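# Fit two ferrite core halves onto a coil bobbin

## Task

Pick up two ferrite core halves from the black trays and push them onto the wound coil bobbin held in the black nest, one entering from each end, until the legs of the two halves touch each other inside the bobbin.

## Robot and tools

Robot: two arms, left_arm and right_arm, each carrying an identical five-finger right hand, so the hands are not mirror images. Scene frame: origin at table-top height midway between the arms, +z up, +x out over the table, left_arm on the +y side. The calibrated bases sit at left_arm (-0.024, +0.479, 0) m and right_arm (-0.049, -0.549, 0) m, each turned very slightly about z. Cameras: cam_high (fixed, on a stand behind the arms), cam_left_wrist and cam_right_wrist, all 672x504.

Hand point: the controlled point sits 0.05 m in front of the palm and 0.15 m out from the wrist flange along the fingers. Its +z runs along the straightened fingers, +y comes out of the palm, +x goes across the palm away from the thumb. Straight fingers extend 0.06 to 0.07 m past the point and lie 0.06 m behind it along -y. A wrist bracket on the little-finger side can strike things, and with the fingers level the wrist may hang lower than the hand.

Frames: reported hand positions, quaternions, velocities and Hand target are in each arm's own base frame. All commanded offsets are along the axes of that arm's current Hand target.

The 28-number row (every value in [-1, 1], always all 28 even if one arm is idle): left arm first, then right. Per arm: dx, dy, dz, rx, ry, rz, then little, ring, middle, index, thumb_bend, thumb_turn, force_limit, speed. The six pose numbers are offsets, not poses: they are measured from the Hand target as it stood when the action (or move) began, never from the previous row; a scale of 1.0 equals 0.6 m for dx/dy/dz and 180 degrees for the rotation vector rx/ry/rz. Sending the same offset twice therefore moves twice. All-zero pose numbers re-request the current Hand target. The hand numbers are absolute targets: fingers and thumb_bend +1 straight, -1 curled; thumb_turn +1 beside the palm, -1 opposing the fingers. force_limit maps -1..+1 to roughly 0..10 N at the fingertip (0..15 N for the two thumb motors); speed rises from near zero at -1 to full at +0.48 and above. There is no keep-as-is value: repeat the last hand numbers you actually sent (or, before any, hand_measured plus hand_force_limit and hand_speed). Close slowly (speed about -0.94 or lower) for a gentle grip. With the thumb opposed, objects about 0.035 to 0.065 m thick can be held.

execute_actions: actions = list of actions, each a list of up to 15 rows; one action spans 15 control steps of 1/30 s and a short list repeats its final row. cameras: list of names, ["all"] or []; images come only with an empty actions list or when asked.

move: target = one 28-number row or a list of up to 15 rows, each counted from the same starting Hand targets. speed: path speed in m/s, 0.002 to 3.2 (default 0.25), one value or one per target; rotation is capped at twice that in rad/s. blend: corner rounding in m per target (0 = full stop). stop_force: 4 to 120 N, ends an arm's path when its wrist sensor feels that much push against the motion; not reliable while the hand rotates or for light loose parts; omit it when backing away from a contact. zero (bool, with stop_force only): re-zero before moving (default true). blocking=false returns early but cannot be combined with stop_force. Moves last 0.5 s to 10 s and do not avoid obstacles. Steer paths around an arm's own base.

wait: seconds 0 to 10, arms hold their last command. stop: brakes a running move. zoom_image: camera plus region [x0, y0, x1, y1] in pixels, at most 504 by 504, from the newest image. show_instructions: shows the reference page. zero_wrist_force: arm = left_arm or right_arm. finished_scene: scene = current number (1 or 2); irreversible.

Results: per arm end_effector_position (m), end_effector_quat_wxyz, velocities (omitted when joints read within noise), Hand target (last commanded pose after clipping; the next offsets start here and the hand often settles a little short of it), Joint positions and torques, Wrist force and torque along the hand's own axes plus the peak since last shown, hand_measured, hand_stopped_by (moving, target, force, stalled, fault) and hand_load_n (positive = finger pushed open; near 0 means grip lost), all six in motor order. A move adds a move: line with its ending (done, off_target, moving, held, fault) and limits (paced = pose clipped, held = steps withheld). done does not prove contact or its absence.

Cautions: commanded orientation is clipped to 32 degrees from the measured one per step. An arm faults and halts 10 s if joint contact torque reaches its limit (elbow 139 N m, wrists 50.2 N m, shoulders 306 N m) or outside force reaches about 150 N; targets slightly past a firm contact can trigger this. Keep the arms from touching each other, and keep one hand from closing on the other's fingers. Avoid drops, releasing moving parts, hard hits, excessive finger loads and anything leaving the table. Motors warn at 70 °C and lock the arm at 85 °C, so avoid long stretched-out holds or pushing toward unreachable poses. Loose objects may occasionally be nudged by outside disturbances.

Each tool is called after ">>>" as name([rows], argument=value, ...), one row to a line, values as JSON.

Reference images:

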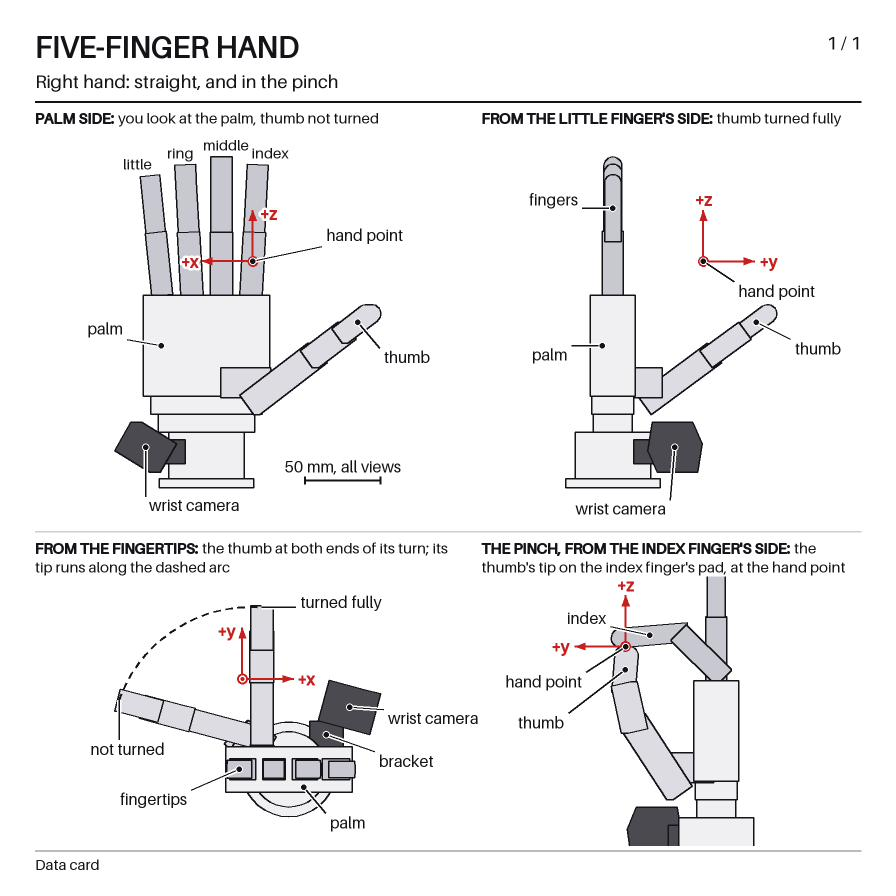

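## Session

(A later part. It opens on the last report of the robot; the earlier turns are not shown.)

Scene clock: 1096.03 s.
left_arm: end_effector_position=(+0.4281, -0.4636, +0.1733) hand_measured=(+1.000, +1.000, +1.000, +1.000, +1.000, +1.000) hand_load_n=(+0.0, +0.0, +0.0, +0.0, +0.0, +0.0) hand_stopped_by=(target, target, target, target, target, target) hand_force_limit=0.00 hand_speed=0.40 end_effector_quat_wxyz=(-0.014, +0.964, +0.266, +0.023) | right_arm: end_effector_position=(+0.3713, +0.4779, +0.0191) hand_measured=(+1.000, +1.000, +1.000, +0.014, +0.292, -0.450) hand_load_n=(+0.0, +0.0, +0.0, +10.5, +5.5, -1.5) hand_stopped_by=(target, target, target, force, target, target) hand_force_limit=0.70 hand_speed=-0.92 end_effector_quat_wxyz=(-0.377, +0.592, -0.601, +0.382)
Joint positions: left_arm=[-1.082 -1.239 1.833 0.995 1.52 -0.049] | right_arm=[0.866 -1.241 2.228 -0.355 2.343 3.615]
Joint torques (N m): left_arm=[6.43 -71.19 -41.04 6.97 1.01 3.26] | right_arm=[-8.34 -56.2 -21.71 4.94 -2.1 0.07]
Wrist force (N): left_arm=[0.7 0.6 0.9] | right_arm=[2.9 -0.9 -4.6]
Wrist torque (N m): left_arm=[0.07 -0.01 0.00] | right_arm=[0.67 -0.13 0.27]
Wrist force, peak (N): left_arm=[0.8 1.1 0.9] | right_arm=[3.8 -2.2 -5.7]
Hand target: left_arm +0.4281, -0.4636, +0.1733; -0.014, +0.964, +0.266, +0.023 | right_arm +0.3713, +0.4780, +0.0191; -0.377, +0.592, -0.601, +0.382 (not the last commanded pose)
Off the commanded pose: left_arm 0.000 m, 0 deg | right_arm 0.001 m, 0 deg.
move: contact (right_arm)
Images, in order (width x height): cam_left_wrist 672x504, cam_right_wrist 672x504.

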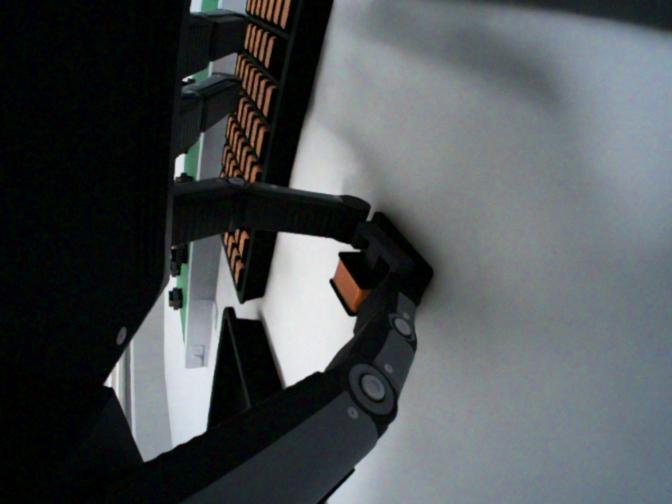

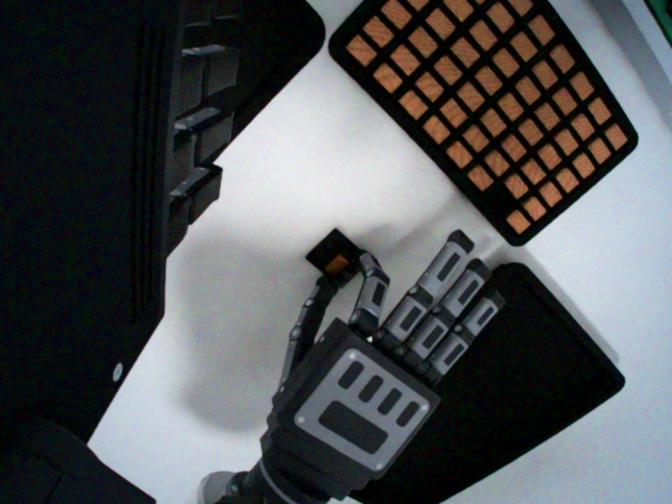

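>>> move(target=[0,0,0,0,0,0,1,1,1,1,1,1,0.0,0.4, -0.0025,-0.003,-0.0014,0,0,0,1,1,1,-0.5,0.29,-0.45,0.7,-0.92], speed=0.02)

>>> move(target=[0,0,0,0,0,0,1,1,1,1,1,1,0.0,0.4, 0,0.006,0.0028,0,0,0,1,1,1,-0.5,0.29,-0.45,0.7,-0.92], speed=0.01, stop_force=4)

>>> move(target=[0,0,0,0,0,0,1,1,1,1,1,1,0.0,0.4, -0.0025,-0.003,-0.0014,0,0,0,1,1,1,-0.5,0.29,-0.45,0.7,-0.92], speed=0.02)

>>> move(target=[0,0,0,0,0,0,1,1,1,1,1,1,0.0,0.4, 0,0.006,0.0028,0,0,0,1,1,1,-0.5,0.29,-0.45,0.7,-0.92], speed=0.01, stop_force=4, cameras=["cam_left_wrist"])

>>> zoom_image(camera="cam_left_wrist", region=[320, 200, 440, 310])

Scene clock: 1112.47 s.
left_arm: end_effector_position=(+0.4281, -0.4636, +0.1733) hand_measured=(+1.000, +1.000, +1.000, +1.000, +1.000, +1.000) hand_load_n=(+0.0, +0.0, +0.0, +0.0, +0.0, +0.0) hand_stopped_by=(target, target, target, target, target, target) hand_force_limit=0.00 hand_speed=0.40 end_effector_quat_wxyz=(-0.014, +0.964, +0.266, +0.023) | right_arm: end_effector_position=(+0.3713, +0.4794, +0.0210) hand_measured=(+1.000, +1.000, +1.000, +0.014, +0.292, -0.450) hand_load_n=(+0.0, +0.0, +0.0, +9.5, +7.5, -0.5) hand_stopped_by=(target, target, target, force, target, target) hand_force_limit=0.70 hand_speed=-0.92 end_effector_quat_wxyz=(-0.377, +0.592, -0.601, +0.382)
Joint positions: left_arm=[-1.082 -1.239 1.833 0.995 1.52 -0.049] | right_arm=[0.868 -1.242 2.224 -0.349 2.345 3.616]
Joint torques (N m): left_arm=[9.46 -74.03 -40.37 6.79 0.84 3.35] | right_arm=[14.46 -59.48 -33.94 5.23 3.42 2.2]
Wrist force (N): left_arm=[0.8 1.0 0.7] | right_arm=[0.8 3.2 -2.0]
Wrist torque (N m): left_arm=[0.12 -0.02 0.02] | right_arm=[0.66 -0.09 0.01]
Wrist force, peak (N): left_arm=[0.7 1.2 0.9] | right_arm=[3.4 -0.9 -4.6]
Hand target: left_arm +0.4281, -0.4636, +0.1733; -0.014, +0.964, +0.266, +0.023 | right_arm +0.3713, +0.4795, +0.0211; -0.377, +0.592, -0.601, +0.382
Off the commanded pose: left_arm 0.000 m, 0 deg | right_arm 0.000 m, 0 deg.
move: done

Scene clock: 1114.17 s.
left_arm: end_effector_position=(+0.4281, -0.4636, +0.1733) hand_measured=(+1.000, +1.000, +1.000, +1.000, +1.000, +1.000) hand_load_n=(-0.5, +0.0, +0.0, +0.0, +0.0, +0.0) hand_stopped_by=(target, target, target, target, target, target) hand_force_limit=0.00 hand_speed=0.40 end_effector_quat_wxyz=(-0.014, +0.964, +0.266, +0.023) | right_arm: end_effector_position=(+0.3714, +0.4796, +0.0193) hand_measured=(+1.000, +1.000, +1.000, +0.014, +0.292, -0.450) hand_load_n=(+0.0, +0.0, +0.0, +10.0, +6.5, +0.0) hand_stopped_by=(target, target, target, force, target, target) hand_force_limit=0.70 hand_speed=-0.92 end_effector_quat_wxyz=(-0.377, +0.592, -0.601, +0.382)
Joint positions: left_arm=[-1.082 -1.239 1.833 0.995 1.52 -0.049] | right_arm=[0.868 -1.239 2.224 -0.352 2.345 3.616]
Joint torques (N m): left_arm=[10.53 -71.54 -41.44 6.9 1.01 3.14] | right_arm=[12.09 -57.07 -34.27 5.11 -2.58 0.63]
Wrist force (N): left_arm=[0.4 0.7 0.7] | right_arm=[1.9 0.2 -3.8]
Wrist torque (N m): left_arm=[0.08 0.03 -0.01] | right_arm=[0.66 -0.11 0.03]
Wrist force, peak (N): left_arm=[0.6 1.2 0.8] | right_arm=[4.2 -4.2 -6.8]
Hand target: left_arm +0.4281, -0.4636, +0.1733; -0.014, +0.964, +0.266, +0.023 | right_arm +0.3714, +0.4796, +0.0193; -0.377, +0.592, -0.601, +0.382 (not the last commanded pose)
Off the commanded pose: left_arm 0.000 m, 0 deg | right_arm 0.002 m, 0 deg.
move: contact (right_arm)

Scene clock: 1114.87 s.
left_arm: end_effector_position=(+0.4281, -0.4636, +0.1733) hand_measured=(+1.000, +1.000, +1.000, +1.000, +1.000, +1.000) hand_load_n=(+0.0, +0.0, +0.0, +0.0, +0.0, +0.0) hand_stopped_by=(target, target, target, target, target, target) hand_force_limit=0.00 hand_speed=0.40 end_effector_quat_wxyz=(-0.014, +0.964, +0.266, +0.023) | right_arm: end_effector_position=(+0.3715, +0.4810, +0.0212) hand_measured=(+1.000, +1.000, +1.000, +0.014, +0.292, -0.450) hand_load_n=(+0.0, +0.0, +0.0, +10.0, +6.5, -1.5) hand_stopped_by=(target, target, target, force, target, target) hand_force_limit=0.70 hand_speed=-0.92 end_effector_quat_wxyz=(-0.377, +0.592, -0.601, +0.382)
Joint positions: left_arm=[-1.082 -1.239 1.833 0.995 1.52 -0.049] | right_arm=[0.87 -1.24 2.221 -0.346 2.347 3.618]
Joint torques (N m): left_arm=[7.74 -71.37 -42.25 6.86 1.33 3.26] | right_arm=[16.73 -58.43 -38.45 4.08 1.36 2.36]
Wrist force (N): left_arm=[0.5 0.6 0.7] | right_arm=[7.6 1.2 -2.7]
Wrist torque (N m): left_arm=[0.08 0.02 -0.01] | right_arm=[0.67 -0.05 0.00]
Wrist force, peak (N): left_arm=[0.8 0.9 0.9] | right_arm=[7.6 1.2 -2.7]
Hand target: left_arm +0.4281, -0.4636, +0.1733; -0.014, +0.964, +0.266, +0.023 | right_arm +0.3715, +0.4811, +0.0213; -0.377, +0.592, -0.601, +0.382
Off the commanded pose: left_arm 0.000 m, 0 deg | right_arm 0.000 m, 0 deg.
move: done

Scene clock: 1116.63 s.
left_arm: end_effector_position=(+0.4281, -0.4636, +0.1733) hand_measured=(+1.000, +1.000, +1.000, +1.000, +1.000, +1.000) hand_load_n=(-0.5, +0.0, +0.0, +0.0, +0.0, +0.0) hand_stopped_by=(target, target, target, target, target, target) hand_force_limit=0.00 hand_speed=0.40 end_effector_quat_wxyz=(-0.014, +0.964, +0.266, +0.023) | right_arm: end_effector_position=(+0.3715, +0.4812, +0.0192) hand_measured=(+1.000, +1.000, +1.000, +0.014, +0.292, -0.450) hand_load_n=(+0.0, +0.0, +0.0, +9.0, +5.0, -3.5) hand_stopped_by=(target, target, target, force, target, target) hand_force_limit=0.70 hand_speed=-0.92 end_effector_quat_wxyz=(-0.377, +0.592, -0.601, +0.382)
Joint positions: left_arm=[-1.082 -1.239 1.833 0.995 1.52 -0.049] | right_arm=[0.87 -1.236 2.221 -0.35 2.347 3.618]
Joint torques (N m): left_arm=[9.05 -72.08 -40.95 6.7 1.07 3.17] | right_arm=[13.84 -57.64 -38.96 2.69 -1.24 0.86]
Wrist force (N): left_arm=[0.7 0.8 0.7] | right_arm=[11.2 -1.9 -6.7]
Wrist torque (N m): left_arm=[0.11 0.00 0.01] | right_arm=[0.64 -0.03 -0.02]
Wrist force, peak (N): left_arm=[0.9 1.1 0.7] | right_arm=[13.0 -7.3 -10.3]
Hand target: left_arm +0.4281, -0.4636, +0.1733; -0.014, +0.964, +0.266, +0.023 | right_arm +0.3716, +0.4812, +0.0192; -0.377, +0.592, -0.601, +0.382 (not the last commanded pose)
Off the commanded pose: left_arm 0.000 m, 0 deg | right_arm 0.002 m, 0 deg.
move: contact (right_arm)
Images, in order (width x height): cam_left_wrist 672x504.

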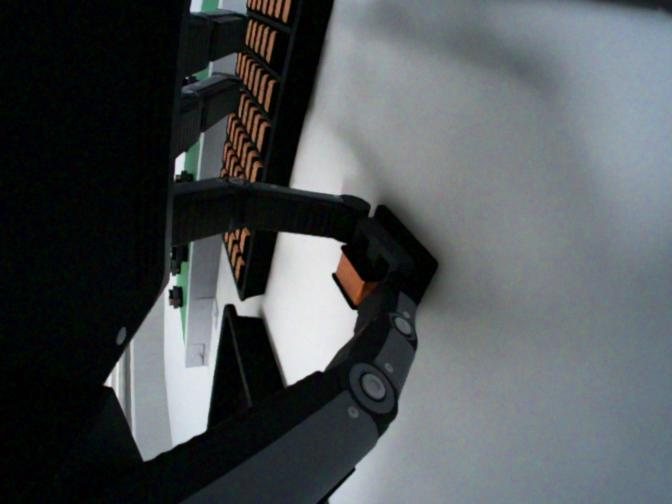

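Scaled by 4.200 from the camera's 672x504 image, which has a finer 960x720 frame.

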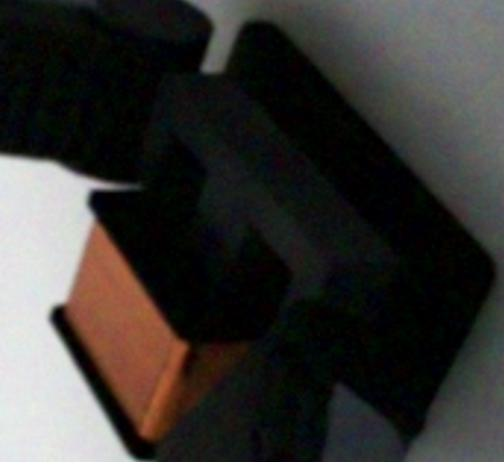

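>>> move(target=[0,0,0,0,0,0,1,1,1,1,1,1,0.0,0.4,0.005,-0.0006,-0.00028,0,0,0,1,1,1,-0.5,0.29,-0.45,0.7,-0.92], speed=0.02, cameras=["cam_left_wrist","cam_right_wrist"])

Scene clock: 1151.17 s.
left_arm: end_effector_position=(+0.4281, -0.4636, +0.1733) hand_measured=(+1.000, +1.000, +1.000, +1.000, +1.000, +1.000) hand_load_n=(+0.0, +0.0, +0.0, +0.0, -0.5, +0.0) hand_stopped_by=(target, target, target, target, target, target) hand_force_limit=0.00 hand_speed=0.40 end_effector_quat_wxyz=(-0.014, +0.964, +0.266, +0.023) | right_arm: end_effector_position=(+0.3715, +0.4784, +0.0196) hand_measured=(+1.000, +1.000, +1.000, +0.014, +0.292, -0.450) hand_load_n=(+0.0, -0.5, +0.0, +9.5, +7.0, -0.5) hand_stopped_by=(target, target, target, force, target, target) hand_force_limit=0.70 hand_speed=-0.92 end_effector_quat_wxyz=(-0.377, +0.592, -0.601, +0.382)
Joint positions: left_arm=[-1.082 -1.239 1.833 0.995 1.52 -0.049] | right_arm=[0.866 -1.241 2.227 -0.354 2.344 3.615]
Joint torques (N m): left_arm=[10.25 -71.29 -40.6 6.8 1.01 2.94] | right_arm=[-12.14 -59.16 -8.68 -2.41 -1.97 -1.55]
Wrist force (N): left_arm=[0.4 1.0 0.6] | right_arm=[1.1 3.5 -2.0]
Wrist torque (N m): left_arm=[0.14 0.04 0.00] | right_arm=[0.69 -0.13 0.26]
Wrist force, peak (N): left_arm=[0.9 1.1 0.7] | right_arm=[11.8 -1.8 -7.1]
Hand target: left_arm +0.4281, -0.4636, +0.1733; -0.014, +0.964, +0.266, +0.023 | right_arm +0.3715, +0.4782, +0.0196; -0.377, +0.592, -0.601, +0.382
Off the commanded pose: left_arm 0.000 m, 0 deg | right_arm 0.000 m, 0 deg.
move: done
Images, in order (width x height): cam_left_wrist 672x504, cam_right_wrist 672x504.

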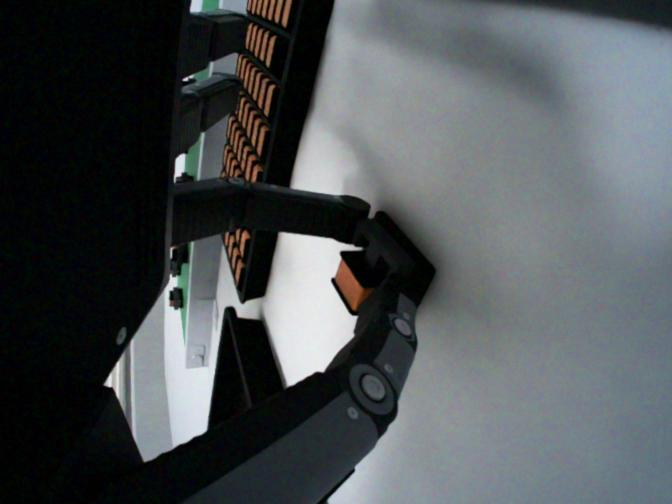

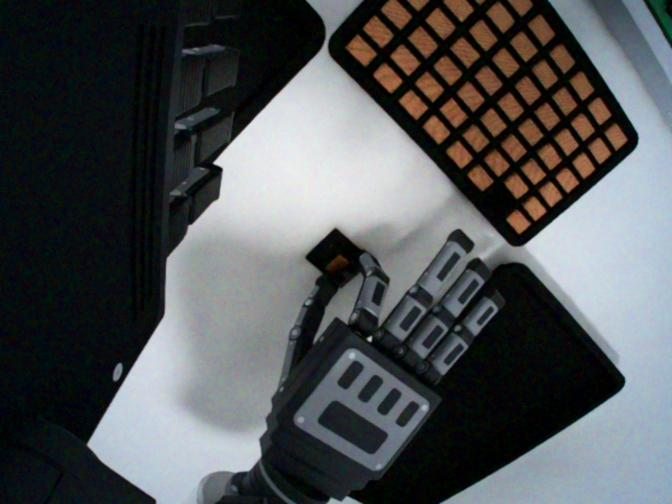

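>>> zoom_image(camera="cam_left_wrist", region=[300, 180, 460, 340])

>>> zoom_image(camera="cam_right_wrist", region=[280, 200, 420, 305])

Scaled by 3.150 from the camera's 672x504 image, which has a finer 960x720 frame.

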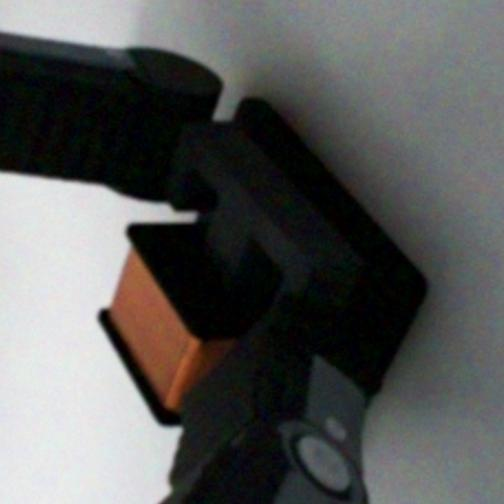

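Scaled by 3.600 from the camera's 672x504 image, which has a finer 960x720 frame.

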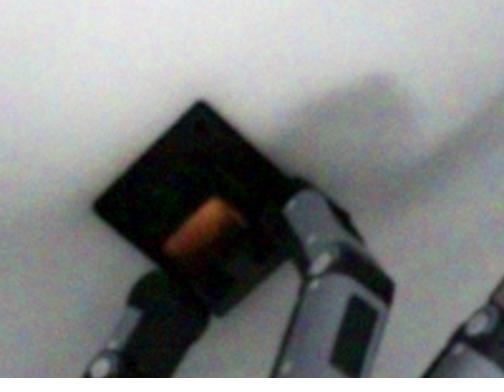

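>>> zoom_image(camera="cam_left_wrist", region=[330, 200, 410, 320])

Scaled by 4.200 from the camera's 672x504 image, which has a finer 960x720 frame.

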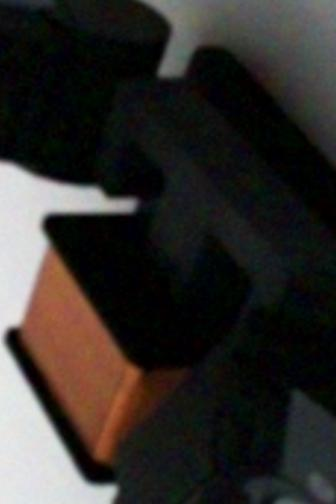

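>>> move([
  [0,0,0,0,0,0,1,1,1,1,1,1,0.0,0.4,0,-0.00035,0.000755,0,0,0,1,1,1,-0.5,0.29,-0.45,0.7,-0.92],
  [0,0,0,0,0,0,1,1,1,1,1,1,0.0,0.4,-0.0075,-0.00035,0.000755,0,0,0,1,1,1,-0.5,0.29,-0.45,0.7,-0.92],
], speed=0.01, stop_force=4)

Scene clock: 1183.30 s.
left_arm: end_effector_position=(+0.4281, -0.4636, +0.1733) hand_measured=(+1.000, +1.000, +1.000, +1.000, +1.000, +1.000) hand_load_n=(+0.0, +0.0, +0.0, +0.0, +0.0, +0.0) hand_stopped_by=(target, target, target, target, target, target) hand_force_limit=0.00 hand_speed=0.40 end_effector_quat_wxyz=(-0.014, +0.964, +0.266, +0.023) | right_arm: end_effector_position=(+0.3721, +0.4809, +0.0196) hand_measured=(+1.000, +1.000, +1.000, +0.014, +0.292, -0.450) hand_load_n=(+0.0, +0.0, +0.0, +9.5, +6.5, -1.5) hand_stopped_by=(target, target, target, force, target, target) hand_force_limit=0.70 hand_speed=-0.92 end_effector_quat_wxyz=(-0.377, +0.592, -0.601, +0.382)
Joint positions: left_arm=[-1.082 -1.239 1.833 0.995 1.52 -0.049] | right_arm=[0.869 -1.238 2.221 -0.35 2.346 3.617]
Joint torques (N m): left_arm=[7.99 -71.94 -40.75 7.11 1 3.02] | right_arm=[-10.27 -59.37 -10.54 -3.41 -3.04 -1.35]
Wrist force (N): left_arm=[0.5 0.9 0.9] | right_arm=[5.3 1.7 -3.2]
Wrist torque (N m): left_arm=[0.11 0.00 0.00] | right_arm=[0.73 -0.06 0.06]
Wrist force, peak (N): left_arm=[0.8 1.1 1.0] | right_arm=[9.3 0.5 -4.5]
Hand target: left_arm +0.4281, -0.4636, +0.1733; -0.014, +0.964, +0.266, +0.023 | right_arm +0.3721, +0.4809, +0.0196; -0.377, +0.592, -0.601, +0.382 (not the last commanded pose)
Off the commanded pose: left_arm 0.000 m, 0 deg | right_arm 0.002 m, 0 deg.
move: contact (right_arm); path passed 1 of 2 targets

>>> move([
  [0,0,0,0,0,0,1,1,1,1,1,1,0.0,0.4,0.001,0,0,0,0,0,1,1,1,-0.5,0.29,-0.45,0.7,-0.92],
  [0,0,0,0,0,0,1,1,1,1,1,1,0.0,0.4,0.001,-0.00035,0.000755,0,0,0,1,1,1,-0.5,0.29,-0.45,0.7,-0.92],
  [0,0,0,0,0,0,1,1,1,1,1,1,0.0,0.4,-0.005,-0.00035,0.000755,0,0,0,1,1,1,-0.5,0.29,-0.45,0.7,-0.92],
], speed=0.01, stop_force=4, zero=false)

>>> move([
  [0,0,0,0,0,0,1,1,1,1,1,1,0.0,0.4,0.001,0,0,0,0,0,1,1,1,-0.5,0.29,-0.45,0.7,-0.92],
  [0,0,0,0,0,0,1,1,1,1,1,1,0.0,0.4,0.001,-0.00035,0.000755,0,0,0,1,1,1,-0.5,0.29,-0.45,0.7,-0.92],
  [0,0,0,0,0,0,1,1,1,1,1,1,0.0,0.4,-0.005,-0.00035,0.000755,0,0,0,1,1,1,-0.5,0.29,-0.45,0.7,-0.92],
], speed=0.01, stop_force=4, zero=false)

Scene clock: 1192.43 s.
left_arm: end_effector_position=(+0.4281, -0.4636, +0.1733) hand_measured=(+1.000, +1.000, +1.000, +1.000, +1.000, +1.000) hand_load_n=(+0.0, +0.0, +0.0, +0.0, -0.5, +0.0) hand_stopped_by=(target, target, target, target, target, target) hand_force_limit=0.00 hand_speed=0.40 end_effector_quat_wxyz=(-0.014, +0.964, +0.266, +0.023) | right_arm: end_effector_position=(+0.3724, +0.4809, +0.0196) hand_measured=(+1.000, +1.000, +1.000, +0.014, +0.292, -0.450) hand_load_n=(+0.0, +0.0, +0.0, +8.5, +7.0, -2.0) hand_stopped_by=(target, target, target, force, target, target) hand_force_limit=0.70 hand_speed=-0.92 end_effector_quat_wxyz=(-0.377, +0.592, -0.601, +0.382)
Joint positions: left_arm=[-1.082 -1.239 1.833 0.995 1.52 -0.049] | right_arm=[0.868 -1.237 2.221 -0.351 2.345 3.617]
Joint torques (N m): left_arm=[10.27 -71.83 -41.02 7.06 0.71 2.97] | right_arm=[-9.84 -58.96 -11.72 -3.72 -3.3 -1.5]
Wrist force (N): left_arm=[0.5 0.8 0.5] | right_arm=[6.8 1.4 -5.1]
Wrist torque (N m): left_arm=[0.11 0.02 -0.01] | right_arm=[0.68 -0.10 0.18]
Wrist force, peak (N): left_arm=[0.8 1.0 1.3] | right_arm=[9.0 2.1 -6.9]
Hand target: left_arm +0.4281, -0.4636, +0.1733; -0.014, +0.964, +0.266, +0.023 | right_arm +0.3724, +0.4809, +0.0196; -0.377, +0.592, -0.601, +0.382 (not the last commanded pose)
Off the commanded pose: left_arm 0.000 m, 0 deg | right_arm 0.003 m, 0 deg.
move: contact (right_arm); path passed 2 of 3 targets

Scene clock: 1193.87 s.
left_arm: end_effector_position=(+0.4281, -0.4636, +0.1733) hand_measured=(+1.000, +1.000, +1.000, +1.000, +1.000, +1.000) hand_load_n=(+0.0, +0.0, +0.0, +0.0, +0.0, +0.0) hand_stopped_by=(target, target, target, target, target, target) hand_force_limit=0.00 hand_speed=0.40 end_effector_quat_wxyz=(-0.014, +0.964, +0.266, +0.023) | right_arm: end_effector_position=(+0.3727, +0.4810, +0.0195) hand_measured=(+1.000, +1.000, +1.000, +0.014, +0.292, -0.450) hand_load_n=(+0.0, +0.0, +0.0, +8.0, +7.0, -2.5) hand_stopped_by=(target, target, target, force, target, target) hand_force_limit=0.70 hand_speed=-0.92 end_effector_quat_wxyz=(-0.377, +0.592, -0.601, +0.382)
Joint positions: left_arm=[-1.082 -1.239 1.833 0.995 1.52 -0.049] | right_arm=[0.868 -1.237 2.221 -0.351 2.345 3.616]
Joint torques (N m): left_arm=[9.91 -71.39 -40.95 6.93 0.77 3.1] | right_arm=[-10.22 -59.2 -12.64 -4.11 -3.76 -1.26]
Wrist force (N): left_arm=[0.5 0.9 0.7] | right_arm=[8.0 1.3 -6.2]
Wrist torque (N m): left_arm=[0.12 0.02 0.00] | right_arm=[0.69 -0.06 0.19]
Wrist force, peak (N): left_arm=[0.7 1.1 0.8] | right_arm=[10.2 2.2 -7.7]
Hand target: left_arm +0.4281, -0.4636, +0.1733; -0.014, +0.964, +0.266, +0.023 | right_arm +0.3727, +0.4810, +0.0195; -0.377, +0.592, -0.601, +0.382 (not the last commanded pose)
Off the commanded pose: left_arm 0.000 m, 0 deg | right_arm 0.003 m, 0 deg.
move: contact (right_arm); path passed 2 of 3 targets

>>> move([
  [0,0,0,0,0,0,1,1,1,1,1,1,0.0,0.4,0.003,0,0,0,0,0,1,1,1,-0.5,0.29,-0.45,0.7,-0.92],
  [0,0,0,0,0,0,1,1,1,1,1,1,0.0,0.4,0.003,-0.00035,0.000755,0,0,0,1,1,1,-0.5,0.29,-0.45,0.7,-0.92],
], speed=0.01, cameras=["cam_left_wrist","cam_right_wrist"])

>>> zoom_image(camera="cam_left_wrist", region=[320, 190, 440, 310])

>>> zoom_image(camera="cam_right_wrist", region=[290, 210, 390, 310])

Scene clock: 1201.20 s.
left_arm: end_effector_position=(+0.4281, -0.4636, +0.1733) hand_measured=(+1.000, +1.000, +1.000, +1.000, +1.000, +1.000) hand_load_n=(+0.0, +0.0, +0.0, +0.0, +0.0, +0.0) hand_stopped_by=(target, target, target, target, target, target) hand_force_limit=0.00 hand_speed=0.40 end_effector_quat_wxyz=(-0.014, +0.964, +0.266, +0.023) | right_arm: end_effector_position=(+0.3731, +0.4793, +0.0195) hand_measured=(+1.000, +1.000, +1.000, +0.014, +0.292, -0.450) hand_load_n=(+0.0, +0.0, +0.0, +9.0, +7.0, -0.5) hand_stopped_by=(target, target, target, force, target, target) hand_force_limit=0.70 hand_speed=-0.92 end_effector_quat_wxyz=(-0.377, +0.592, -0.601, +0.382)
Joint positions: left_arm=[-1.082 -1.239 1.833 0.995 1.52 -0.049] | right_arm=[0.865 -1.239 2.224 -0.354 2.342 3.614]
Joint torques (N m): left_arm=[6.74 -72.78 -40.9 6.83 0.91 3.11] | right_arm=[-10.51 -59.77 -8 -2.48 -1.92 -1.67]
Wrist force (N): left_arm=[0.3 1.2 0.5] | right_arm=[0.8 3.4 -2.6]
Wrist torque (N m): left_arm=[0.17 0.06 0.00] | right_arm=[0.70 -0.10 0.26]
Wrist force, peak (N): left_arm=[1.0 1.2 0.8] | right_arm=[8.1 1.3 -6.3]
Hand target: left_arm +0.4281, -0.4636, +0.1733; -0.014, +0.964, +0.266, +0.023 | right_arm +0.3732, +0.4792, +0.0195; -0.377, +0.592, -0.601, +0.382
Off the commanded pose: left_arm 0.000 m, 0 deg | right_arm 0.000 m, 0 deg.
move: done
Images, in order (width x height): cam_left_wrist 672x504, cam_right_wrist 672x504.

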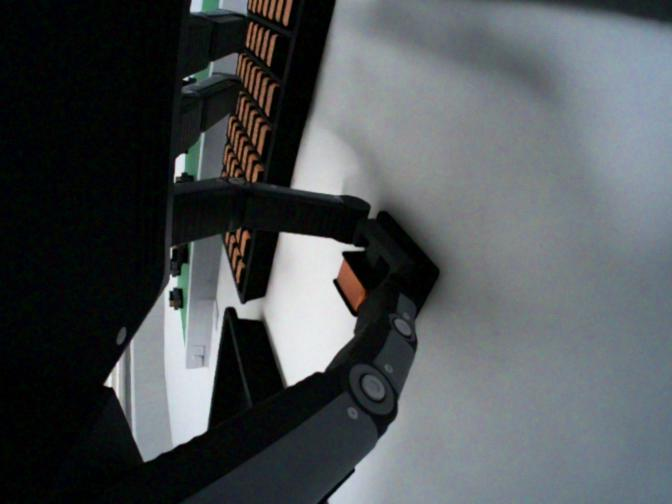

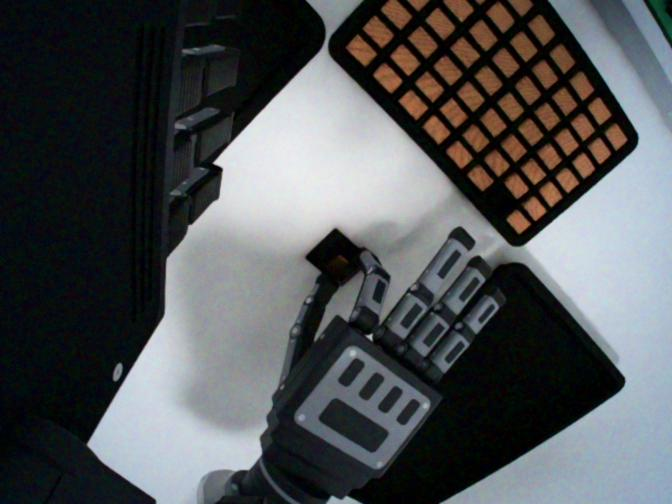

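Scaled by 4.200 from the camera's 672x504 image, which has a finer 960x720 frame.

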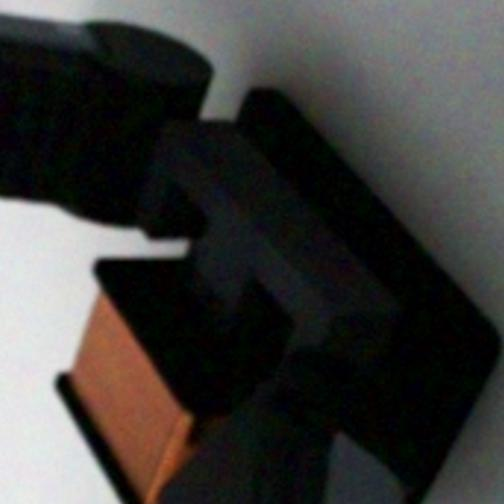

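Scaled by 5.040 from the camera's 672x504 image, which has a finer 960x720 frame.

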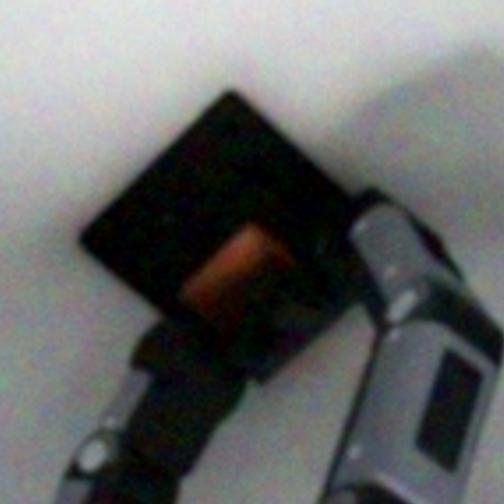

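>>> move(target=[0,0,0,0,0,0,1,1,1,1,1,1,0.0,0.4,-0.006,0,0,0,0,0,1,1,1,-0.5,0.29,-0.45,0.7,-0.92], speed=0.01, stop_force=4)

>>> move([
  [0,0,0,0,0,0,1,1,1,1,1,1,0.0,0.4,0.002,0,0,0,0,0,1,1,1,-0.5,0.29,-0.45,0.7,-0.92],
  [0,0,0,0,0,0,1,1,1,1,1,1,0.0,0.4,0.002,-0.00035,0.000755,0,0,0,1,1,1,-0.5,0.29,-0.45,0.7,-0.92],
], speed=0.01)

>>> move(target=[0,0,0,0,0,0,1,1,1,1,1,1,0.0,0.4,-0.006,0,0,0,0,0,1,1,1,-0.5,0.29,-0.45,0.7,-0.92], speed=0.01, stop_force=4)

>>> move([
  [0,0,0,0,0,0,1,1,1,1,1,1,0.0,0.4,0.002,0,0,0,0,0,1,1,1,-0.5,0.29,-0.45,0.7,-0.92],
  [0,0,0,0,0,0,1,1,1,1,1,1,0.0,0.4,0.002,-0.00035,0.000755,0,0,0,1,1,1,-0.5,0.29,-0.45,0.7,-0.92],
], speed=0.01)

>>> move(target=[0,0,0,0,0,0,1,1,1,1,1,1,0.0,0.4,-0.006,0,0,0,0,0,1,1,1,-0.5,0.29,-0.45,0.7,-0.92], speed=0.01, stop_force=4)

Scene clock: 1227.07 s.
left_arm: end_effector_position=(+0.4281, -0.4636, +0.1733) hand_measured=(+1.000, +1.000, +1.000, +1.000, +1.000, +1.000) hand_load_n=(+0.0, +0.0, +0.0, +0.0, +0.0, +0.0) hand_stopped_by=(target, target, target, target, target, target) hand_force_limit=0.00 hand_speed=0.40 end_effector_quat_wxyz=(-0.014, +0.964, +0.266, +0.023) | right_arm: end_effector_position=(+0.3732, +0.4817, +0.0195) hand_measured=(+1.000, +1.000, +1.000, +0.014, +0.292, -0.450) hand_load_n=(+0.0, +0.0, +0.0, +9.0, +6.0, -2.5) hand_stopped_by=(target, target, target, force, target, target) hand_force_limit=0.70 hand_speed=-0.92 end_effector_quat_wxyz=(-0.377, +0.592, -0.601, +0.382)
Joint positions: left_arm=[-1.082 -1.239 1.833 0.995 1.52 -0.049] | right_arm=[0.868 -1.236 2.219 -0.35 2.345 3.616]
Joint torques (N m): left_arm=[7.19 -72.91 -40.58 6.94 0.89 2.89] | right_arm=[-11.14 -58.64 -10.06 -3.23 -2.6 -1.48]
Wrist force (N): left_arm=[0.5 0.8 0.4] | right_arm=[3.8 1.6 -5.0]
Wrist torque (N m): left_arm=[0.12 0.03 0.00] | right_arm=[0.65 -0.11 0.01]
Wrist force, peak (N): left_arm=[0.5 1.2 1.1] | right_arm=[6.5 0.8 -6.6]
Hand target: left_arm +0.4281, -0.4636, +0.1733; -0.014, +0.964, +0.266, +0.023 | right_arm +0.3732, +0.4817, +0.0195; -0.377, +0.592, -0.601, +0.382 (not the last commanded pose)
Off the commanded pose: left_arm 0.000 m, 0 deg | right_arm 0.001 m, 0 deg.
move: contact (right_arm)

Scene clock: 1227.87 s.
left_arm: end_effector_position=(+0.4281, -0.4636, +0.1733) hand_measured=(+1.000, +1.000, +1.000, +1.000, +1.000, +1.000) hand_load_n=(+0.0, +0.0, +0.0, +0.0, +0.0, +0.0) hand_stopped_by=(target, target, target, target, target, target) hand_force_limit=0.00 hand_speed=0.40 end_effector_quat_wxyz=(-0.014, +0.964, +0.266, +0.023) | right_arm: end_effector_position=(+0.3736, +0.4805, +0.0195) hand_measured=(+1.000, +1.000, +1.000, +0.014, +0.292, -0.450) hand_load_n=(-0.5, +0.0, +0.0, +6.5, +8.5, +0.0) hand_stopped_by=(target, target, target, force, target, target) hand_force_limit=0.70 hand_speed=-0.92 end_effector_quat_wxyz=(-0.377, +0.592, -0.601, +0.382)
Joint positions: left_arm=[-1.082 -1.239 1.833 0.995 1.52 -0.049] | right_arm=[0.866 -1.238 2.221 -0.352 2.343 3.614]
Joint torques (N m): left_arm=[7.6 -73.28 -41.76 6.65 0.66 3.2] | right_arm=[-13.67 -60.39 -11.01 -3.34 -0.43 -1.7]
Wrist force (N): left_arm=[0.5 0.9 0.8] | right_arm=[0.1 5.0 -8.8]
Wrist torque (N m): left_arm=[0.11 0.01 0.00] | right_arm=[0.54 -0.19 0.28]
Wrist force, peak (N): left_arm=[0.8 1.1 0.9] | right_arm=[0.1 5.0 -8.8]
Hand target: left_arm +0.4281, -0.4636, +0.1733; -0.014, +0.964, +0.266, +0.023 | right_arm +0.3737, +0.4805, +0.0195; -0.377, +0.592, -0.601, +0.382
Off the commanded pose: left_arm 0.000 m, 0 deg | right_arm 0.000 m, 0 deg.
move: done

Scene clock: 1229.27 s.
left_arm: end_effector_position=(+0.4281, -0.4636, +0.1733) hand_measured=(+1.000, +1.000, +1.000, +1.000, +1.000, +1.000) hand_load_n=(+0.0, +0.0, +0.0, +0.0, +0.0, +0.0) hand_stopped_by=(target, target, target, target, target, target) hand_force_limit=0.00 hand_speed=0.40 end_effector_quat_wxyz=(-0.014, +0.964, +0.266, +0.023) | right_arm: end_effector_position=(+0.3737, +0.4815, +0.0195) hand_measured=(+1.000, +1.000, +1.000, +0.014, +0.292, -0.450) hand_load_n=(+0.0, +0.0, +0.0, +6.0, +8.0, -3.0) hand_stopped_by=(target, target, target, force, target, target) hand_force_limit=0.70 hand_speed=-0.92 end_effector_quat_wxyz=(-0.377, +0.592, -0.601, +0.382)
Joint positions: left_arm=[-1.082 -1.239 1.833 0.995 1.52 -0.049] | right_arm=[0.867 -1.236 2.219 -0.351 2.344 3.615]
Joint torques (N m): left_arm=[7.4 -73.15 -40.34 6.5 0.8 3.05] | right_arm=[-14.87 -58.44 -12.79 -4.49 -2.19 -1.35]
Wrist force (N): left_arm=[0.6 0.9 0.5] | right_arm=[4.1 3.5 -11.2]
Wrist torque (N m): left_arm=[0.13 0.02 0.01] | right_arm=[0.57 -0.11 0.02]
Wrist force, peak (N): left_arm=[0.8 1.2 0.8] | right_arm=[6.6 3.3 -13.1]
Hand target: left_arm +0.4281, -0.4636, +0.1733; -0.014, +0.964, +0.266, +0.023 | right_arm +0.3737, +0.4815, +0.0195; -0.377, +0.592, -0.601, +0.382 (not the last commanded pose)
Off the commanded pose: left_arm 0.000 m, 0 deg | right_arm 0.003 m, 0 deg.
move: contact (right_arm)

Scene clock: 1230.07 s.
left_arm: end_effector_position=(+0.4281, -0.4636, +0.1733) hand_measured=(+1.000, +1.000, +1.000, +1.000, +1.000, +1.000) hand_load_n=(+0.0, +0.0, +0.0, +0.0, +0.0, +0.0) hand_stopped_by=(target, target, target, target, target, target) hand_force_limit=0.00 hand_speed=0.40 end_effector_quat_wxyz=(-0.014, +0.964, +0.266, +0.023) | right_arm: end_effector_position=(+0.3741, +0.4804, +0.0195) hand_measured=(+1.000, +1.000, +1.000, +0.014, +0.292, -0.450) hand_load_n=(+0.0, +0.0, +0.0, +3.5, +9.5, +0.0) hand_stopped_by=(target, target, target, force, target, target) hand_force_limit=0.70 hand_speed=-0.92 end_effector_quat_wxyz=(-0.377, +0.592, -0.601, +0.382)
Joint positions: left_arm=[-1.082 -1.239 1.833 0.995 1.52 -0.049] | right_arm=[0.865 -1.238 2.222 -0.353 2.342 3.613]
Joint torques (N m): left_arm=[7.44 -71.82 -41.49 6.63 0.63 2.85] | right_arm=[-16.51 -58.53 -12.51 -4.48 -0.29 -1.87]
Wrist force (N): left_arm=[0.6 0.7 0.9] | right_arm=[-0.6 5.3 -16.2]
Wrist torque (N m): left_arm=[0.07 0.01 0.00] | right_arm=[0.46 -0.17 0.25]
Wrist force, peak (N): left_arm=[0.6 1.2 1.0] | right_arm=[-0.6 5.3 -16.2]
Hand target: left_arm +0.4281, -0.4636, +0.1733; -0.014, +0.964, +0.266, +0.023 | right_arm +0.3742, +0.4803, +0.0195; -0.377, +0.592, -0.601, +0.382
Off the commanded pose: left_arm 0.000 m, 0 deg | right_arm 0.000 m, 0 deg.
move: done

Scene clock: 1231.40 s.
left_arm: end_effector_position=(+0.4281, -0.4636, +0.1733) hand_measured=(+1.000, +1.000, +1.000, +1.000, +1.000, +1.000) hand_load_n=(+0.0, +0.0, +0.0, +0.0, +0.0, +0.0) hand_stopped_by=(target, target, target, target, target, target) hand_force_limit=0.00 hand_speed=0.40 end_effector_quat_wxyz=(-0.014, +0.964, +0.266, +0.023) | right_arm: end_effector_position=(+0.3742, +0.4812, +0.0194) hand_measured=(+1.000, +1.000, +1.000, +0.014, +0.292, -0.450) hand_load_n=(+0.0, +0.0, +0.0, +3.0, +9.0, -3.0) hand_stopped_by=(target, target, target, force, target, target) hand_force_limit=0.70 hand_speed=-0.92 end_effector_quat_wxyz=(-0.377, +0.592, -0.601, +0.382)
Joint positions: left_arm=[-1.082 -1.239 1.833 0.995 1.52 -0.049] | right_arm=[0.866 -1.236 2.22 -0.351 2.343 3.614]
Joint torques (N m): left_arm=[6.94 -71.77 -41.66 6.38 0.57 2.92] | right_arm=[-18.89 -58.15 -14.7 -5.29 -1.21 -1.28]
Wrist force (N): left_arm=[0.6 1.1 0.6] | right_arm=[3.2 4.8 -18.1]
Wrist torque (N m): left_arm=[0.16 0.01 0.01] | right_arm=[0.42 -0.19 0.02]
Wrist force, peak (N): left_arm=[0.5 1.0 1.2] | right_arm=[5.0 4.7 -18.8]
Hand target: left_arm +0.4281, -0.4636, +0.1733; -0.014, +0.964, +0.266, +0.023 | right_arm +0.3742, +0.4812, +0.0194; -0.377, +0.592, -0.601, +0.382 (not the last commanded pose)
Off the commanded pose: left_arm 0.000 m, 0 deg | right_arm 0.003 m, 0 deg.
move: contact (right_arm)

>>> move([
  [0,0,0,0,0,0,1,1,1,1,1,1,0.0,0.4,0,0.00077,-0.00166,0,0,0,1,1,1,-0.5,0.29,-0.45,0.7,-0.92],
  [0,0,0,0,0,0,1,1,1,1,1,1,0.0,0.4,0.0015,0.00077,-0.00166,0,0,0,1,1,1,-0.5,0.29,-0.45,0.7,-0.92],
], speed=0.01, cameras=["cam_left_wrist","cam_right_wrist"])

>>> zoom_image(camera="cam_left_wrist", region=[320, 190, 440, 310])

Scene clock: 1240.20 s.
left_arm: end_effector_position=(+0.4281, -0.4636, +0.1733) hand_measured=(+1.000, +1.000, +1.000, +1.000, +1.000, +1.000) hand_load_n=(+0.0, +0.0, +0.0, +0.0, -0.5, +0.0) hand_stopped_by=(target, target, target, target, target, target) hand_force_limit=0.00 hand_speed=0.40 end_effector_quat_wxyz=(-0.014, +0.964, +0.266, +0.023) | right_arm: end_effector_position=(+0.3730, +0.4805, +0.0194) hand_measured=(+1.000, +1.000, +1.000, +0.014, +0.292, -0.450) hand_load_n=(-0.5, +0.0, +0.0, +9.0, +7.0, -0.5) hand_stopped_by=(target, target, target, force, target, target) hand_force_limit=0.70 hand_speed=-0.92 end_effector_quat_wxyz=(-0.377, +0.592, -0.601, +0.382)
Joint positions: left_arm=[-1.082 -1.239 1.833 0.995 1.52 -0.049] | right_arm=[0.867 -1.238 2.222 -0.352 2.344 3.615]
Joint torques (N m): left_arm=[7.24 -71.46 -40.83 6.57 0.52 2.75] | right_arm=[-10 -57.82 -9.01 -2 -2.17 -1.46]
Wrist force (N): left_arm=[0.7 0.8 0.7] | right_arm=[0.8 3.3 -2.1]
Wrist torque (N m): left_arm=[0.10 -0.02 0.01] | right_arm=[0.71 -0.12 0.13]
Wrist force, peak (N): left_arm=[0.8 1.0 0.9] | right_arm=[3.2 5.2 -18.2]
Hand target: left_arm +0.4281, -0.4636, +0.1733; -0.014, +0.964, +0.266, +0.023 | right_arm +0.3731, +0.4803, +0.0194; -0.377, +0.592, -0.601, +0.382
Off the commanded pose: left_arm 0.000 m, 0 deg | right_arm 0.000 m, 0 deg.
move: done
Images, in order (width x height): cam_left_wrist 672x504, cam_right_wrist 672x504.

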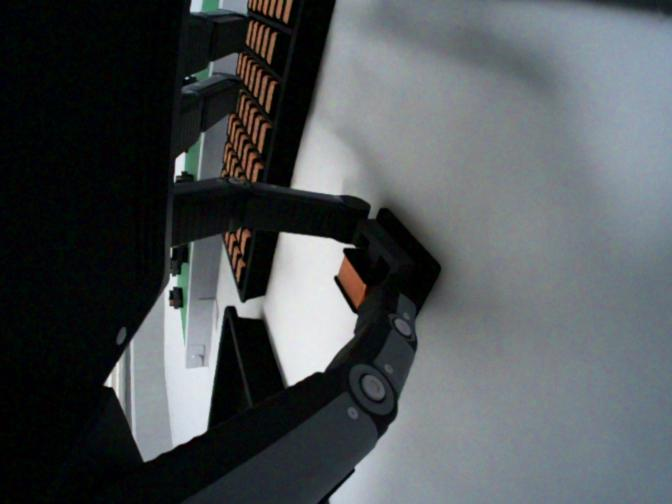

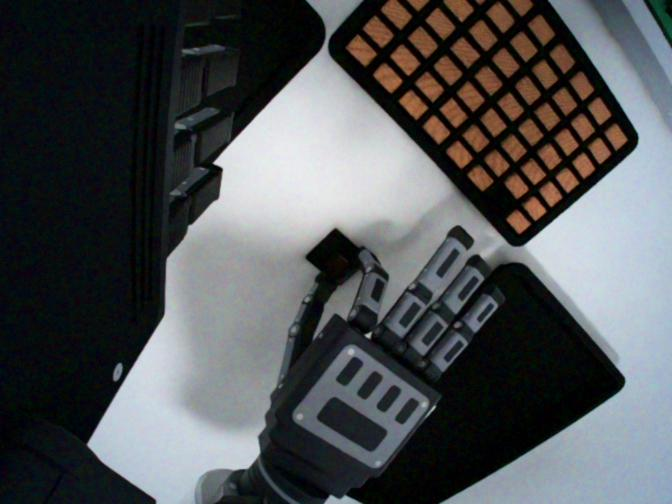

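Scaled by 4.200 from the camera's 672x504 image, which has a finer 960x720 frame.

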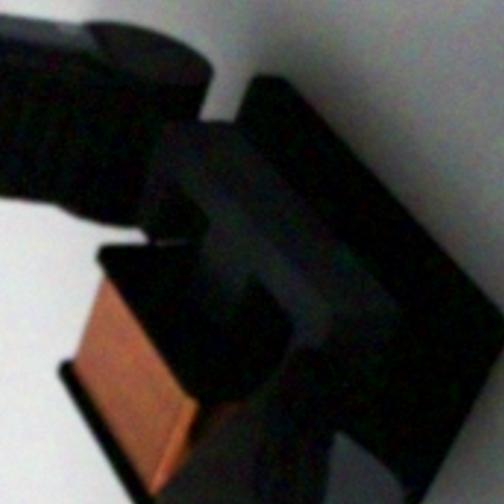

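>>> move([
  [0,0,0,0,0,0,1,1,1,1,1,1,0.0,0.4,0,-0.0006,-0.00028,0,0,0,1,1,1,-0.5,0.29,-0.45,0.7,-0.92],
  [0,0,0,0,0,0,1,1,1,1,1,1,0.0,0.4,-0.006,-0.0006,-0.00028,0,0,0,1,1,1,-0.5,0.29,-0.45,0.7,-0.92],
], speed=0.01, stop_force=4)

>>> move([
  [0,0,0,0,0,0,1,1,1,1,1,1,0.0,0.4,0.002,0,0,0,0,0,1,1,1,-0.5,0.29,-0.45,0.7,-0.92],
  [0,0,0,0,0,0,1,1,1,1,1,1,0.0,0.4,0.002,0.0012,0.00056,0,0,0,1,1,1,-0.5,0.29,-0.45,0.7,-0.92],
], speed=0.01)

>>> move(target=[0,0,0,0,0,0,1,1,1,1,1,1,0.0,0.4,-0.006,0,0,0,0,0,1,1,1,-0.5,0.29,-0.45,0.7,-0.92], speed=0.01, stop_force=4)

Scene clock: 1247.10 s.
left_arm: end_effector_position=(+0.4281, -0.4636, +0.1733) hand_measured=(+1.000, +1.000, +1.000, +1.000, +1.000, +1.000) hand_load_n=(+0.0, +0.0, -0.5, +0.0, -0.5, +0.0) hand_stopped_by=(target, target, target, target, target, target) hand_force_limit=0.00 hand_speed=0.40 end_effector_quat_wxyz=(-0.014, +0.964, +0.266, +0.023) | right_arm: end_effector_position=(+0.3731, +0.4839, +0.0198) hand_measured=(+1.000, +1.000, +1.000, +0.014, +0.292, -0.450) hand_load_n=(+0.0, +0.0, +0.0, +8.5, +7.0, -1.0) hand_stopped_by=(target, target, target, force, target, target) hand_force_limit=0.70 hand_speed=-0.92 end_effector_quat_wxyz=(-0.377, +0.592, -0.601, +0.382)
Joint positions: left_arm=[-1.082 -1.239 1.833 0.995 1.52 -0.049] | right_arm=[0.871 -1.234 2.215 -0.346 2.348 3.619]
Joint torques (N m): left_arm=[5.66 -72.8 -40.14 6.48 0.68 2.93] | right_arm=[12.25 -41.44 -36.92 4.59 2.93 2.09]
Wrist force (N): left_arm=[0.4 0.9 0.5] | right_arm=[2.1 3.9 -3.0]
Wrist torque (N m): left_arm=[0.13 0.04 0.00] | right_arm=[0.64 -0.15 0.03]
Wrist force, peak (N): left_arm=[0.7 1.1 0.9] | right_arm=[2.1 4.4 -3.1]
Hand target: left_arm +0.4281, -0.4636, +0.1733; -0.014, +0.964, +0.266, +0.023 | right_arm +0.3731, +0.4839, +0.0198; -0.377, +0.592, -0.601, +0.382
Off the commanded pose: left_arm 0.000 m, 0 deg | right_arm 0.000 m, 0 deg.
move: done

Scene clock: 1247.93 s.
left_arm: end_effector_position=(+0.4281, -0.4636, +0.1733) hand_measured=(+1.000, +1.000, +1.000, +1.000, +1.000, +1.000) hand_load_n=(+0.0, +0.0, +0.0, +0.0, +0.0, +0.0) hand_stopped_by=(target, target, target, target, target, target) hand_force_limit=0.00 hand_speed=0.40 end_effector_quat_wxyz=(-0.014, +0.964, +0.266, +0.023) | right_arm: end_effector_position=(+0.3731, +0.4827, +0.0193) hand_measured=(+1.000, +1.000, +1.000, +0.014, +0.292, -0.450) hand_load_n=(+0.0, +0.0, +0.0, +9.0, +6.5, -1.0) hand_stopped_by=(target, target, target, force, target, target) hand_force_limit=0.70 hand_speed=-0.92 end_effector_quat_wxyz=(-0.377, +0.592, -0.601, +0.382)
Joint positions: left_arm=[-1.082 -1.239 1.833 0.995 1.52 -0.049] | right_arm=[0.87 -1.234 2.217 -0.349 2.346 3.618]
Joint torques (N m): left_arm=[8.2 -71.66 -40.68 6.54 0.54 2.64] | right_arm=[-12.07 -39.31 -8.19 -2.74 -2.27 -1.58]
Wrist force (N): left_arm=[0.8 1.0 0.8] | right_arm=[2.0 1.0 -4.4]
Wrist torque (N m): left_arm=[0.12 -0.03 0.02] | right_arm=[0.61 -0.16 0.27]
Wrist force, peak (N): left_arm=[0.6 1.0 1.0] | right_arm=[2.1 4.1 -3.4]
Hand target: left_arm +0.4281, -0.4636, +0.1733; -0.014, +0.964, +0.266, +0.023 | right_arm +0.3731, +0.4827, +0.0190; -0.377, +0.592, -0.601, +0.382
Off the commanded pose: left_arm 0.000 m, 0 deg | right_arm 0.000 m, 0 deg.
move: done

Scene clock: 1249.50 s.
left_arm: end_effector_position=(+0.4281, -0.4636, +0.1733) hand_measured=(+1.000, +1.000, +1.000, +1.000, +1.000, +1.000) hand_load_n=(+0.0, +0.0, +0.0, +0.5, +0.0, +0.0) hand_stopped_by=(target, target, target, target, target, target) hand_force_limit=0.00 hand_speed=0.40 end_effector_quat_wxyz=(-0.014, +0.964, +0.266, +0.023) | right_arm: end_effector_position=(+0.3731, +0.4851, +0.0190) hand_measured=(+1.000, +1.000, +1.000, +0.014, +0.292, -0.450) hand_load_n=(+0.0, +0.0, +0.0, +10.0, +4.5, -1.5) hand_stopped_by=(target, target, target, force, target, target) hand_force_limit=0.70 hand_speed=-0.92 end_effector_quat_wxyz=(-0.377, +0.592, -0.601, +0.382)
Joint positions: left_arm=[-1.082 -1.239 1.833 0.995 1.52 -0.049] | right_arm=[0.873 -1.231 2.213 -0.346 2.349 3.62]
Joint torques (N m): left_arm=[7.99 -71.95 -40.93 6.68 0.69 2.85] | right_arm=[-12.05 -56.07 -7.88 -2.31 -2.74 -1.7]
Wrist force (N): left_arm=[1.0 0.7 0.7] | right_arm=[2.2 -3.0 -8.2]
Wrist torque (N m): left_arm=[0.09 -0.06 0.02] | right_arm=[0.65 -0.17 0.07]
Wrist force, peak (N): left_arm=[0.7 0.9 1.0] | right_arm=[5.4 -3.6 -9.5]
Hand target: left_arm +0.4281, -0.4636, +0.1733; -0.014, +0.964, +0.266, +0.023 | right_arm +0.3731, +0.4851, +0.0190; -0.377, +0.592, -0.601, +0.382 (not the last commanded pose)
Off the commanded pose: left_arm 0.000 m, 0 deg | right_arm 0.001 m, 0 deg.
move: contact (right_arm)

>>> move(target=[0,0,0,0,0,0,1,1,1,1,1,1,0.0,0.4,0,-0.00121,-0.00056,0,0,0,1,1,1,-0.5,0.29,-0.45,0.7,-0.92], speed=0.01)

>>> move(target=[0,0,0,0,0,0,1,1,1,1,1,1,0.0,0.4,-0.006,0,0,0,0,0,1,1,1,-0.5,0.29,-0.45,0.7,-0.92], speed=0.01, stop_force=4, cameras=["cam_left_wrist","cam_right_wrist"])

>>> zoom_image(camera="cam_left_wrist", region=[320, 190, 440, 310])

>>> zoom_image(camera="cam_right_wrist", region=[290, 210, 390, 310])

Scene clock: 1256.10 s.
left_arm: end_effector_position=(+0.4281, -0.4636, +0.1733) hand_measured=(+1.000, +1.000, +1.000, +1.000, +1.000, +1.000) hand_load_n=(+0.0, -0.5, +0.0, +0.0, +0.0, +0.0) hand_stopped_by=(target, target, target, target, target, target) hand_force_limit=0.00 hand_speed=0.40 end_effector_quat_wxyz=(-0.014, +0.964, +0.266, +0.023) | right_arm: end_effector_position=(+0.3731, +0.4850, +0.0197) hand_measured=(+1.000, +1.000, +1.000, +0.014, +0.292, -0.450) hand_load_n=(+0.0, +0.0, +0.0, +9.5, +7.0, -1.0) hand_stopped_by=(target, target, target, force, target, target) hand_force_limit=0.70 hand_speed=-0.92 end_effector_quat_wxyz=(-0.377, +0.592, -0.601, +0.382)
Joint positions: left_arm=[-1.082 -1.239 1.833 0.995 1.52 -0.049] | right_arm=[0.873 -1.232 2.213 -0.344 2.349 3.62]
Joint torques (N m): left_arm=[9.02 -72.48 -40.54 6.44 0.81 2.7] | right_arm=[-11.53 -61.57 -34.38 5.34 -1.25 -1.52]
Wrist force (N): left_arm=[0.8 0.8 0.7] | right_arm=[1.1 3.7 -1.9]
Wrist torque (N m): left_arm=[0.10 -0.02 0.02] | right_arm=[0.68 -0.13 0.07]
Wrist force, peak (N): left_arm=[0.9 1.3 0.8] | right_arm=[2.3 -3.3 -8.4]
Hand target: left_arm +0.4281, -0.4636, +0.1733; -0.014, +0.964, +0.266, +0.023 | right_arm +0.3731, +0.4851, +0.0198; -0.377, +0.592, -0.601, +0.382
Off the commanded pose: left_arm 0.000 m, 0 deg | right_arm 0.000 m, 0 deg.
move: done

Scene clock: 1257.67 s.
left_arm: end_effector_position=(+0.4281, -0.4636, +0.1733) hand_measured=(+1.000, +1.000, +1.000, +1.000, +1.000, +1.000) hand_load_n=(+0.0, +0.0, +0.5, +0.0, +0.0, +0.0) hand_stopped_by=(target, target, target, target, target, target) hand_force_limit=0.00 hand_speed=0.40 end_effector_quat_wxyz=(-0.014, +0.964, +0.266, +0.023) | right_arm: end_effector_position=(+0.3732, +0.4874, +0.0199) hand_measured=(+1.000, +1.000, +1.000, +0.014, +0.292, -0.450) hand_load_n=(+0.0, +0.0, +0.0, +9.0, +6.0, -2.0) hand_stopped_by=(target, target, target, force, target, target) hand_force_limit=0.70 hand_speed=-0.92 end_effector_quat_wxyz=(-0.377, +0.592, -0.601, +0.382)
Joint positions: left_arm=[-1.082 -1.239 1.833 0.995 1.52 -0.049] | right_arm=[0.876 -1.229 2.208 -0.341 2.352 3.623]
Joint torques (N m): left_arm=[7.36 -71.49 -40.68 6.15 0.62 2.68] | right_arm=[-10.94 -58.89 -10.37 -3.18 -2.49 -1.61]
Wrist force (N): left_arm=[0.4 0.8 0.8] | right_arm=[4.3 2.1 -4.3]
Wrist torque (N m): left_arm=[0.09 0.04 0.00] | right_arm=[0.69 -0.09 0.04]
Wrist force, peak (N): left_arm=[0.8 1.2 0.6] | right_arm=[7.3 2.3 -5.6]
Hand target: left_arm +0.4281, -0.4636, +0.1733; -0.014, +0.964, +0.266, +0.023 | right_arm +0.3732, +0.4874, +0.0199; -0.377, +0.592, -0.601, +0.382 (not the last commanded pose)
Off the commanded pose: left_arm 0.000 m, 0 deg | right_arm 0.001 m, 0 deg.
move: contact (right_arm)
Images, in order (width x height): cam_left_wrist 672x504, cam_right_wrist 672x504.

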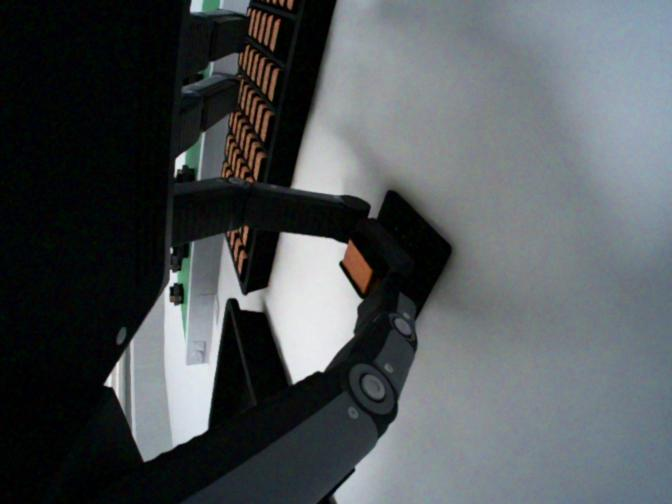

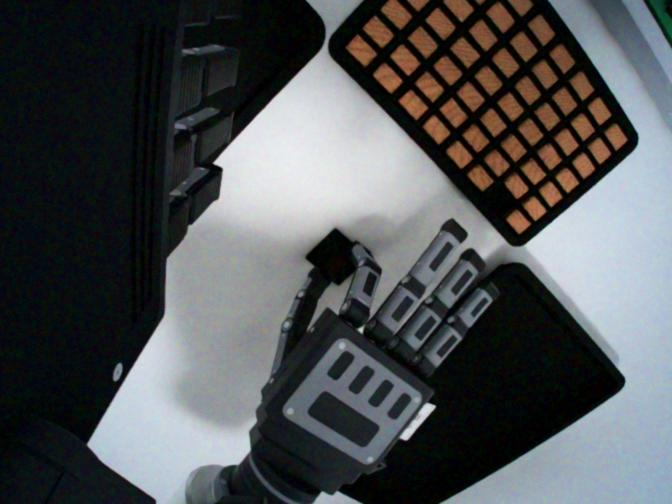

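Scaled by 4.200 from the camera's 672x504 image, which has a finer 960x720 frame.

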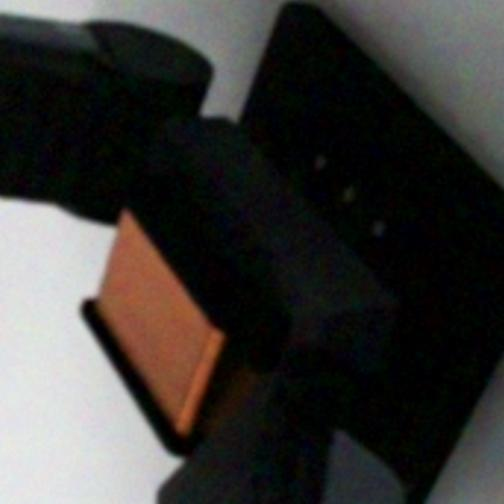

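Scaled by 5.040 from the camera's 672x504 image, which has a finer 960x720 frame.

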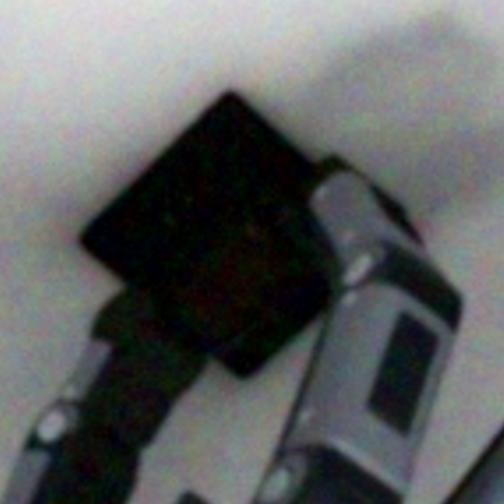

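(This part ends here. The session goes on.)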